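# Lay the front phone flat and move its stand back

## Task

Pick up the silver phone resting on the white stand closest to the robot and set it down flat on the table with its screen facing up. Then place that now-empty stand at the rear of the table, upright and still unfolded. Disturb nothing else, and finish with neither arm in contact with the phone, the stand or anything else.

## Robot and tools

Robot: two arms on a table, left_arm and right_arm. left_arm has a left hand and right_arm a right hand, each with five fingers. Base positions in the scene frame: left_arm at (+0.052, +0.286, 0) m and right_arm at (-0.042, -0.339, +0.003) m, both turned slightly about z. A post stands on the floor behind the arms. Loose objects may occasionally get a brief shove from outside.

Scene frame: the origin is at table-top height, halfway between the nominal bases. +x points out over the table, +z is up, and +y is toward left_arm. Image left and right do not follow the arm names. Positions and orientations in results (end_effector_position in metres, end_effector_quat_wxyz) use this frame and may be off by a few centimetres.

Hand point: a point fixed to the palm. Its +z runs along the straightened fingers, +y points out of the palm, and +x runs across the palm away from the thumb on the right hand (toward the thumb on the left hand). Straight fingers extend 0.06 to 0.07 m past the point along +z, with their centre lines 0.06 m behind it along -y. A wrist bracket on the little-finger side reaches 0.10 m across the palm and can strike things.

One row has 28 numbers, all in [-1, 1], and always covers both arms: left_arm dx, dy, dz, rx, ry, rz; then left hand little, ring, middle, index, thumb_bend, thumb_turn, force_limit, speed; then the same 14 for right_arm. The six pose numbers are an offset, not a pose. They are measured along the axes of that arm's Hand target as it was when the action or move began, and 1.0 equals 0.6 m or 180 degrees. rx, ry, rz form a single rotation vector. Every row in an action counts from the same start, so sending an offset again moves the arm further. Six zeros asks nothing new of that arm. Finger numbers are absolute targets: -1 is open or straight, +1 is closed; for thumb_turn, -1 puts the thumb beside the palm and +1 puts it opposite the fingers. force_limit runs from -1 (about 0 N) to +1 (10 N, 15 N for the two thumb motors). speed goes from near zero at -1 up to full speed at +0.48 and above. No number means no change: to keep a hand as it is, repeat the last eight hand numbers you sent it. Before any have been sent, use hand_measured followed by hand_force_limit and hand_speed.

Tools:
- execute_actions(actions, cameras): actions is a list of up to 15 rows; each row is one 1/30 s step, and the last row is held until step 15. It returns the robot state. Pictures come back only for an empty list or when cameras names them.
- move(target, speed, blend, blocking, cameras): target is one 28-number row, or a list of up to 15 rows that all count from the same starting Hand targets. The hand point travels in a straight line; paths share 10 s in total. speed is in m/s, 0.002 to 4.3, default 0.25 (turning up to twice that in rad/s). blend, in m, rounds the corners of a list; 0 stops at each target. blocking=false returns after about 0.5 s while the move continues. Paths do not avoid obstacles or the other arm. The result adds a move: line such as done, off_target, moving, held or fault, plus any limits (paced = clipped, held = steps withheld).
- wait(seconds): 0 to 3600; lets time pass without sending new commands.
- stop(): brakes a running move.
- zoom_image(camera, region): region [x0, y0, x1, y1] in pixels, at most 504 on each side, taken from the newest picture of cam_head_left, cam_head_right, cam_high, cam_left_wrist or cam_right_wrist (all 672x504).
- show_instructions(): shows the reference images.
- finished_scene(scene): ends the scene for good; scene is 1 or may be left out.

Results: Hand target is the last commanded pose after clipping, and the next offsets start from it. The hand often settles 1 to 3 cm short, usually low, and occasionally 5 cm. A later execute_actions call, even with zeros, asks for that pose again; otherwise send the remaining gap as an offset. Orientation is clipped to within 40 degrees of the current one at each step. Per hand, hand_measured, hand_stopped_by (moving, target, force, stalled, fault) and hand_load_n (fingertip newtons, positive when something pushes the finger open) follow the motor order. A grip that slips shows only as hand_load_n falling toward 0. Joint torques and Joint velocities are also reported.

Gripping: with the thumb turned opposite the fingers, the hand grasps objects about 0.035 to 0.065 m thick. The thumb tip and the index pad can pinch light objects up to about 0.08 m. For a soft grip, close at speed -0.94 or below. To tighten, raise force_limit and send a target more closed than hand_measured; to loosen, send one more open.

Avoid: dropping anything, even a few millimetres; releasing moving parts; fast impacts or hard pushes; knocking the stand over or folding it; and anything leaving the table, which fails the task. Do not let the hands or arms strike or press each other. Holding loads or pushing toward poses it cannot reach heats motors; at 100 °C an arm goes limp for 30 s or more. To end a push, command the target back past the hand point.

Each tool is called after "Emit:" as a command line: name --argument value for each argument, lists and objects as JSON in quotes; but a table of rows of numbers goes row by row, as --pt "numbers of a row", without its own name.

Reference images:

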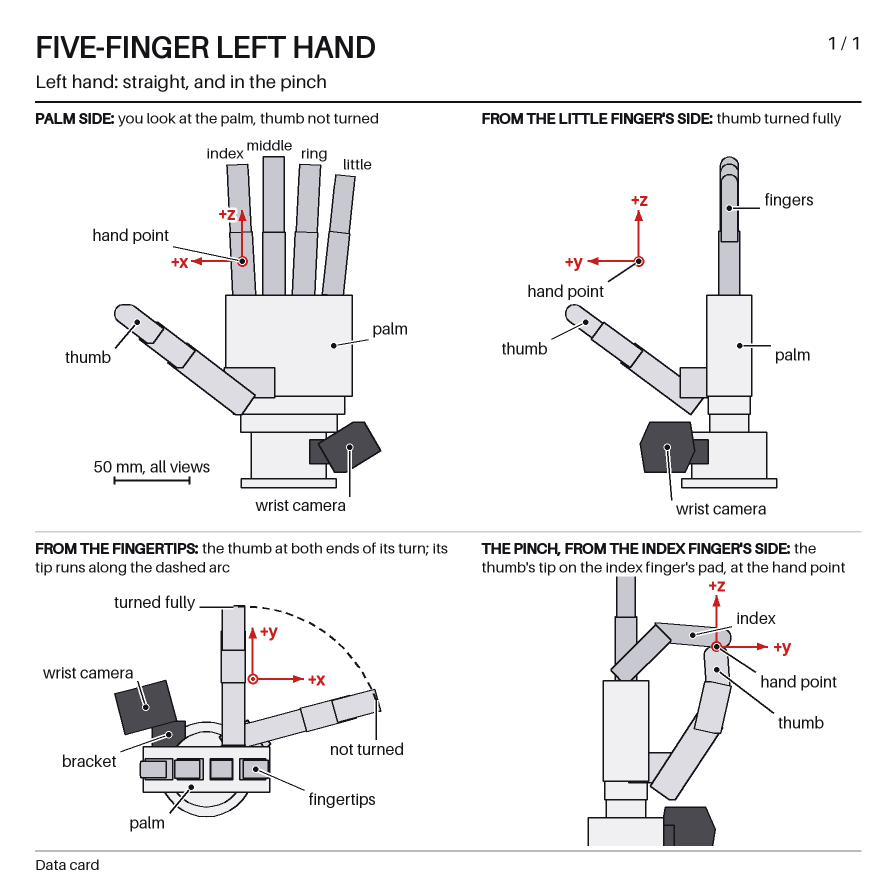

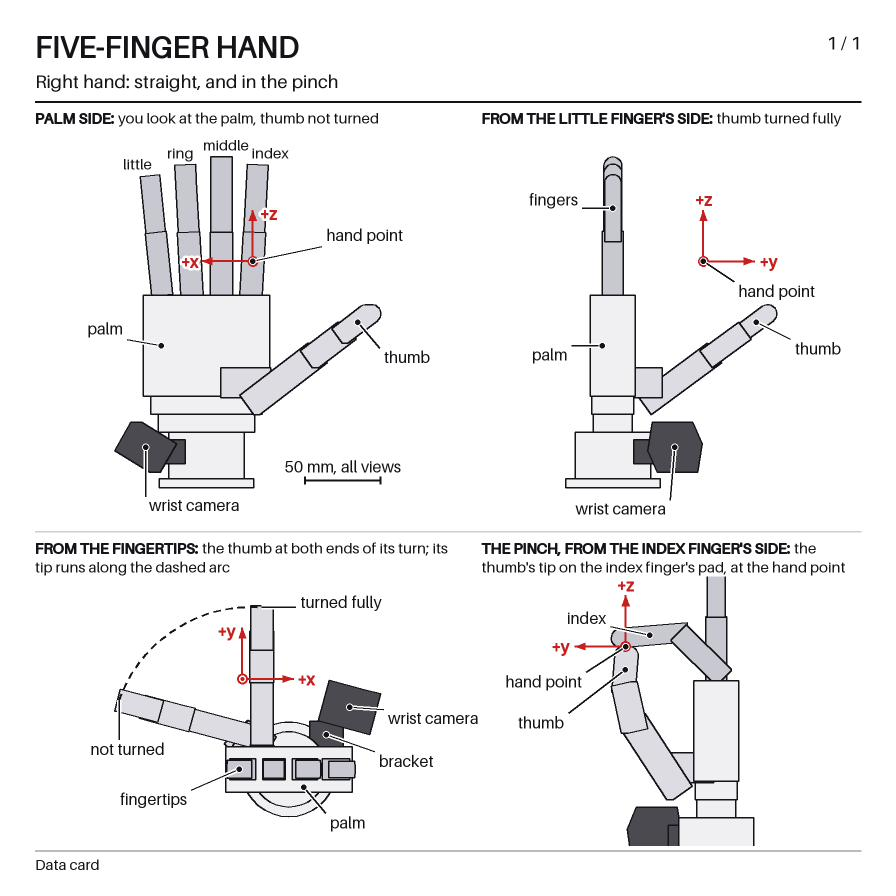

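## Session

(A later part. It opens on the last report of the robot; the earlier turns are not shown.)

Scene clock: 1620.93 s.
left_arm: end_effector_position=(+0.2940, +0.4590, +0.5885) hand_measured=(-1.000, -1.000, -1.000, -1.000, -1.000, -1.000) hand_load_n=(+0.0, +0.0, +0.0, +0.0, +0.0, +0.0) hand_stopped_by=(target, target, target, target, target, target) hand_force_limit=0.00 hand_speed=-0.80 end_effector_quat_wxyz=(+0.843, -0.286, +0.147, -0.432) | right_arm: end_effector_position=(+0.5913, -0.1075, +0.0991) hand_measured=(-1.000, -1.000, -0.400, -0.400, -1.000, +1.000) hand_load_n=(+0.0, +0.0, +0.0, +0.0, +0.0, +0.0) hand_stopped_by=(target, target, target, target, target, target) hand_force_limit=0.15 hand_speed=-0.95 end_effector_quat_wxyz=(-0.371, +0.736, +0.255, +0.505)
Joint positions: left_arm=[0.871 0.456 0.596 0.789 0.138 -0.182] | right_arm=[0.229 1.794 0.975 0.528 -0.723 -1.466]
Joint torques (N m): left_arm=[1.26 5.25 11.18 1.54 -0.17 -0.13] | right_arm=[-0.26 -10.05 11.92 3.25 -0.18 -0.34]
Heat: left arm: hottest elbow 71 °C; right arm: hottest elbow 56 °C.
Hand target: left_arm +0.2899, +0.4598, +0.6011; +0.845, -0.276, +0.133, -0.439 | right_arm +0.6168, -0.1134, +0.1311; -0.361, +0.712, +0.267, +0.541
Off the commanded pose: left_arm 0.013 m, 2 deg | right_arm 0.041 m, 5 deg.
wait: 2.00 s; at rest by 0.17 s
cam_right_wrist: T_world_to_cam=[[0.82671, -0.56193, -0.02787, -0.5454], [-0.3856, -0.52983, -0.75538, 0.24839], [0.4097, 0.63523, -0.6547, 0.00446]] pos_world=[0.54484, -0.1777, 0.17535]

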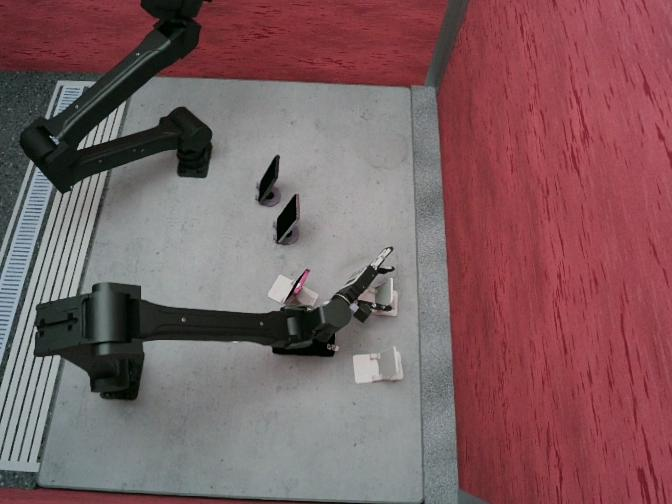

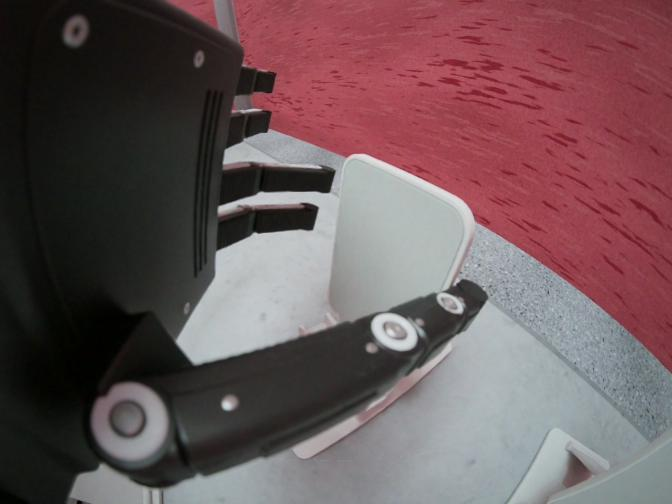

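Emit:
move --target '[0,0,0,0,0,0,-1,-1,-1,-1,-1,-1,0,-0.8,0.019,-0.003,-0.0395,0,0,0,-1,-1,-0.6,-0.6,-1,1,0.15,-0.9]' --speed 0.04 --cameras '["cam_high","cam_right_wrist"]'

Emit:
zoom_image --camera "cam_right_wrist" --region '[200, 120, 540, 460]'

Emit:
zoom_image --camera "cam_high" --region '[320, 230, 430, 340]'

Scene clock: 1643.00 s.
left_arm: end_effector_position=(+0.2940, +0.4590, +0.5885) hand_measured=(-1.000, -1.000, -1.000, -1.000, -1.000, -1.000) hand_load_n=(+0.0, -0.5, +0.0, +0.0, +0.0, +0.0) hand_stopped_by=(target, target, target, target, target, target) hand_force_limit=0.00 hand_speed=-0.80 end_effector_quat_wxyz=(+0.843, -0.286, +0.147, -0.432) | right_arm: end_effector_position=(+0.5953, -0.1208, +0.1178) hand_measured=(-1.000, -1.000, -0.600, -0.600, -1.000, +1.000) hand_load_n=(+0.0, -0.5, +0.0, +0.0, +0.0, +0.0) hand_stopped_by=(target, target, target, target, target, target) hand_force_limit=0.15 hand_speed=-0.90 end_effector_quat_wxyz=(-0.371, +0.727, +0.258, +0.517)
Joint positions: left_arm=[0.871 0.456 0.596 0.789 0.138 -0.182] | right_arm=[0.201 1.767 0.975 0.528 -0.749 -1.471]
Joint torques (N m): left_arm=[1.26 5.3 11.19 1.54 -0.17 -0.12] | right_arm=[-0.44 -11.81 9.25 1.95 -0.3 -0.38]
Heat: left arm: hottest elbow 71 °C; right arm: hottest elbow 56 °C.
Hand target: left_arm +0.2899, +0.4598, +0.6011; +0.845, -0.276, +0.133, -0.439 | right_arm +0.6048, -0.1314, +0.1461; -0.361, +0.712, +0.267, +0.541
Off the commanded pose: left_arm 0.013 m, 2 deg | right_arm 0.032 m, 4 deg.
move: off_target (right_arm)
cam_right_wrist: T_world_to_cam=[[0.82635, -0.56307, -0.00937, -0.55771], [-0.36412, -0.52153, -0.77163, 0.2471], [0.4296, 0.64106, -0.636, 0.0102]] pos_world=[0.54646, -0.1917, 0.19193]

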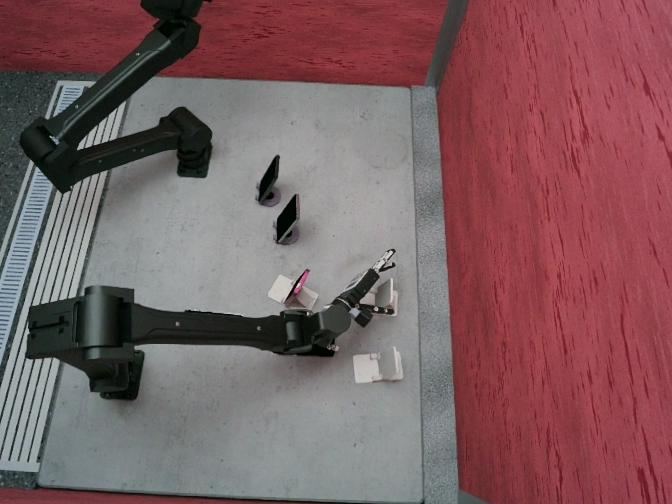

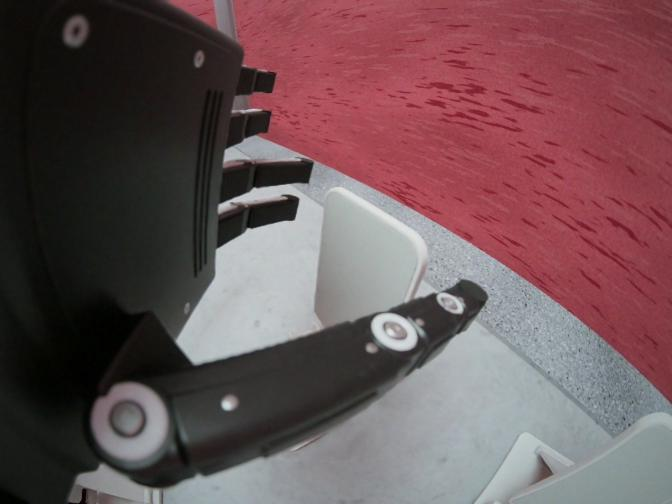

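Scaled by 1.482 from the camera's image (finer frame: 960x720).

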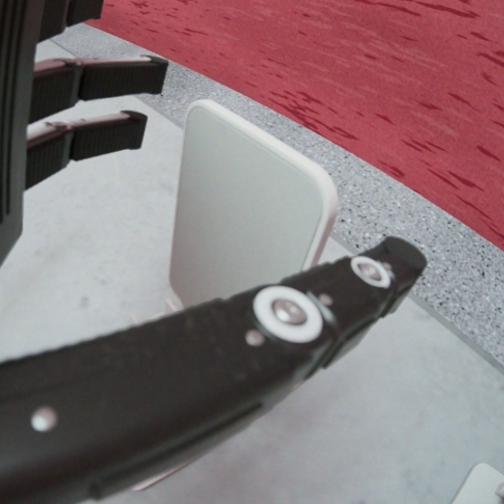

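Scaled by 4.582 from the camera's image (finer frame: 960x720).

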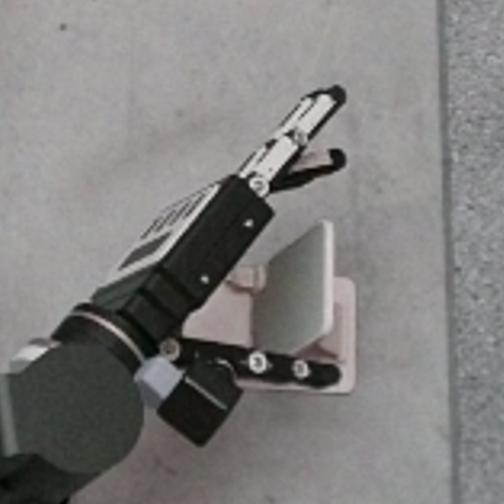

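Emit:
move --target '[0,0,0,0,0,0,-1,-1,-1,-1,-1,-1,0,-0.8,0.2684,-0.0767,-0.054,0,0,0,-1,-1,-0.6,-0.6,-1,1,0.15,-0.9]' --speed 0.12 --cameras '["all"]'

Scene clock: 1658.07 s.
left_arm: end_effector_position=(+0.2940, +0.4590, +0.5885) hand_measured=(-1.000, -1.000, -1.000, -1.000, -1.000, -1.000) hand_load_n=(+0.0, -0.5, +0.0, +0.0, +0.0, +0.0) hand_stopped_by=(target, target, target, target, target, target) hand_force_limit=0.00 hand_speed=-0.80 end_effector_quat_wxyz=(+0.843, -0.286, +0.147, -0.432) | right_arm: end_effector_position=(+0.5806, -0.1237, +0.2685) hand_measured=(-1.000, -1.000, -0.600, -0.600, -1.000, +1.000) hand_load_n=(+0.0, -0.5, +0.0, +0.0, +0.0, +0.0) hand_stopped_by=(target, target, target, target, target, target) hand_force_limit=0.15 hand_speed=-0.90 end_effector_quat_wxyz=(-0.372, +0.734, +0.254, +0.508)
Joint positions: left_arm=[0.871 0.456 0.596 0.789 0.138 -0.182] | right_arm=[0.201 1.5 1.126 0.086 -0.749 -1.471]
Joint torques (N m): left_arm=[1.38 5.25 11.22 1.57 -0.17 -0.11] | right_arm=[-0.21 -10.05 15.2 1.44 -0.19 -0.37]
Heat: left arm: hottest elbow 71 °C; right arm: hottest elbow 56 °C.
Hand target: left_arm +0.2899, +0.4598, +0.6011; +0.845, -0.276, +0.133, -0.439 | right_arm +0.5946, -0.1315, +0.3164; -0.361, +0.712, +0.267, +0.541
Off the commanded pose: left_arm 0.013 m, 2 deg | right_arm 0.051 m, 5 deg.
move: off_target (right_arm)
cam_left_wrist: T_world_to_cam=[[-0.49711, -0.65415, 0.57006, 0.10812], [0.38636, -0.75514, -0.52961, 0.54441], [0.77692, -0.04303, 0.62813, -0.46902]] pos_world=[0.2078, 0.46165, 0.5213]
cam_right_wrist: T_world_to_cam=[[0.82595, -0.56312, -0.02659, -0.54102], [-0.38254, -0.52519, -0.76016, 0.3637], [0.4141, 0.63802, -0.64919, 0.1264]] pos_world=[0.53365, -0.1943, 0.34415]

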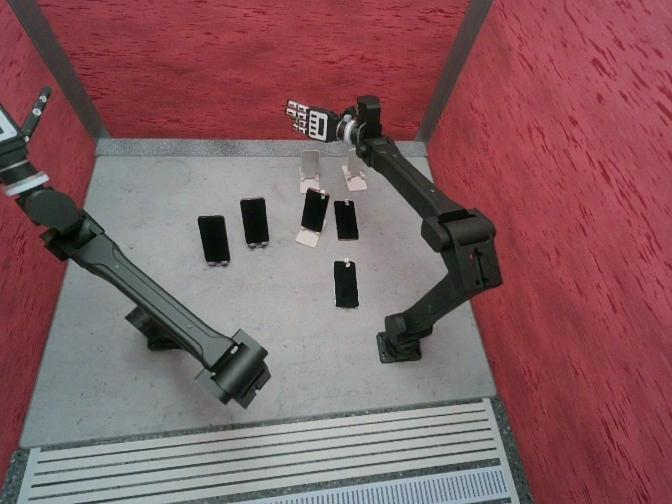

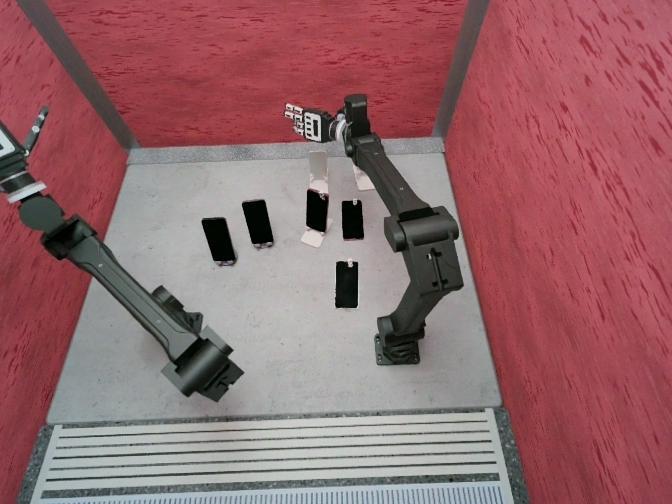

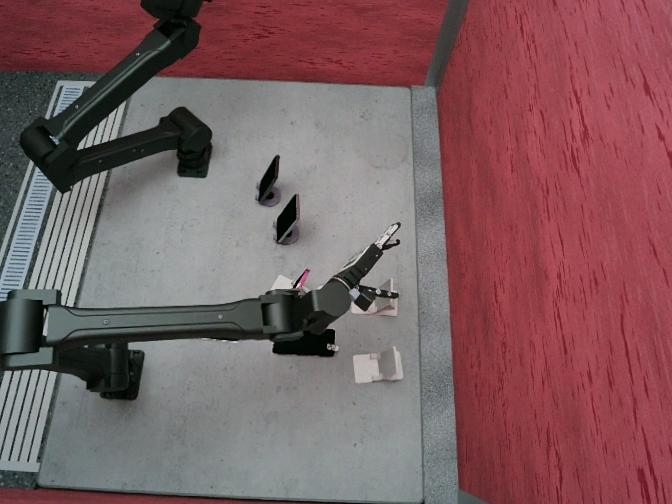

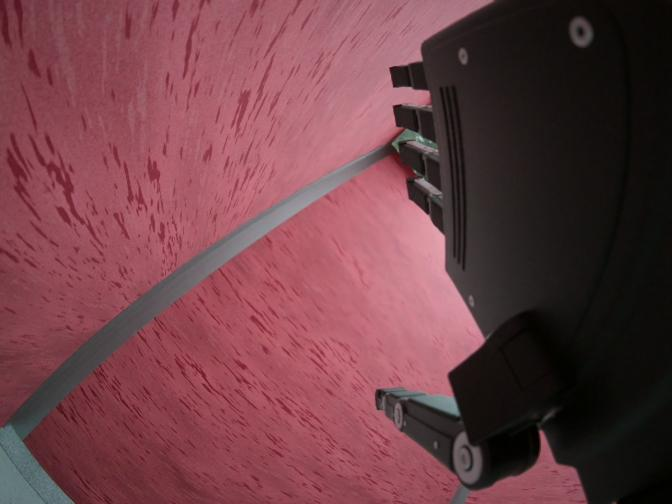

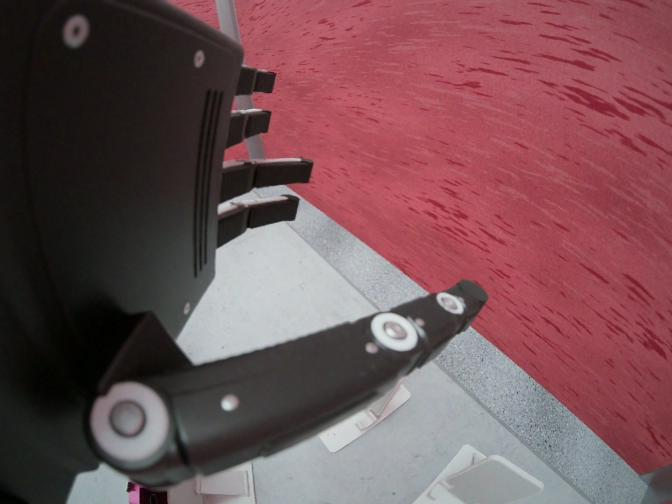

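Emit:
zoom_image --camera "cam_head_left" --region '[190, 140, 390, 320]'

Emit:
zoom_image --camera "cam_high" --region '[330, 260, 440, 400]'

Scaled by 2.520 from the camera's image (finer frame: 960x720).

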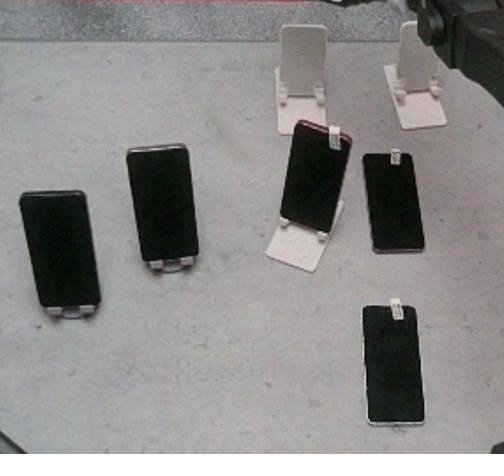

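Scaled by 3.600 from the camera's image (finer frame: 960x720).

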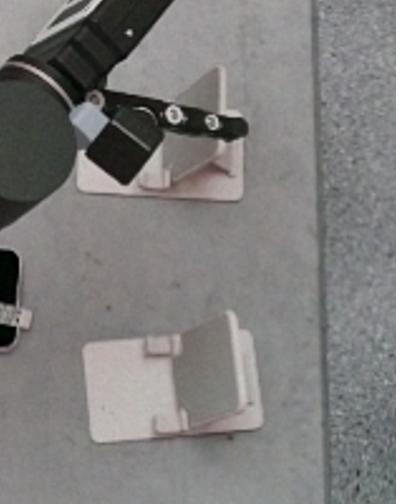

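Emit:
finished_scene

The scene is finished: the task was done.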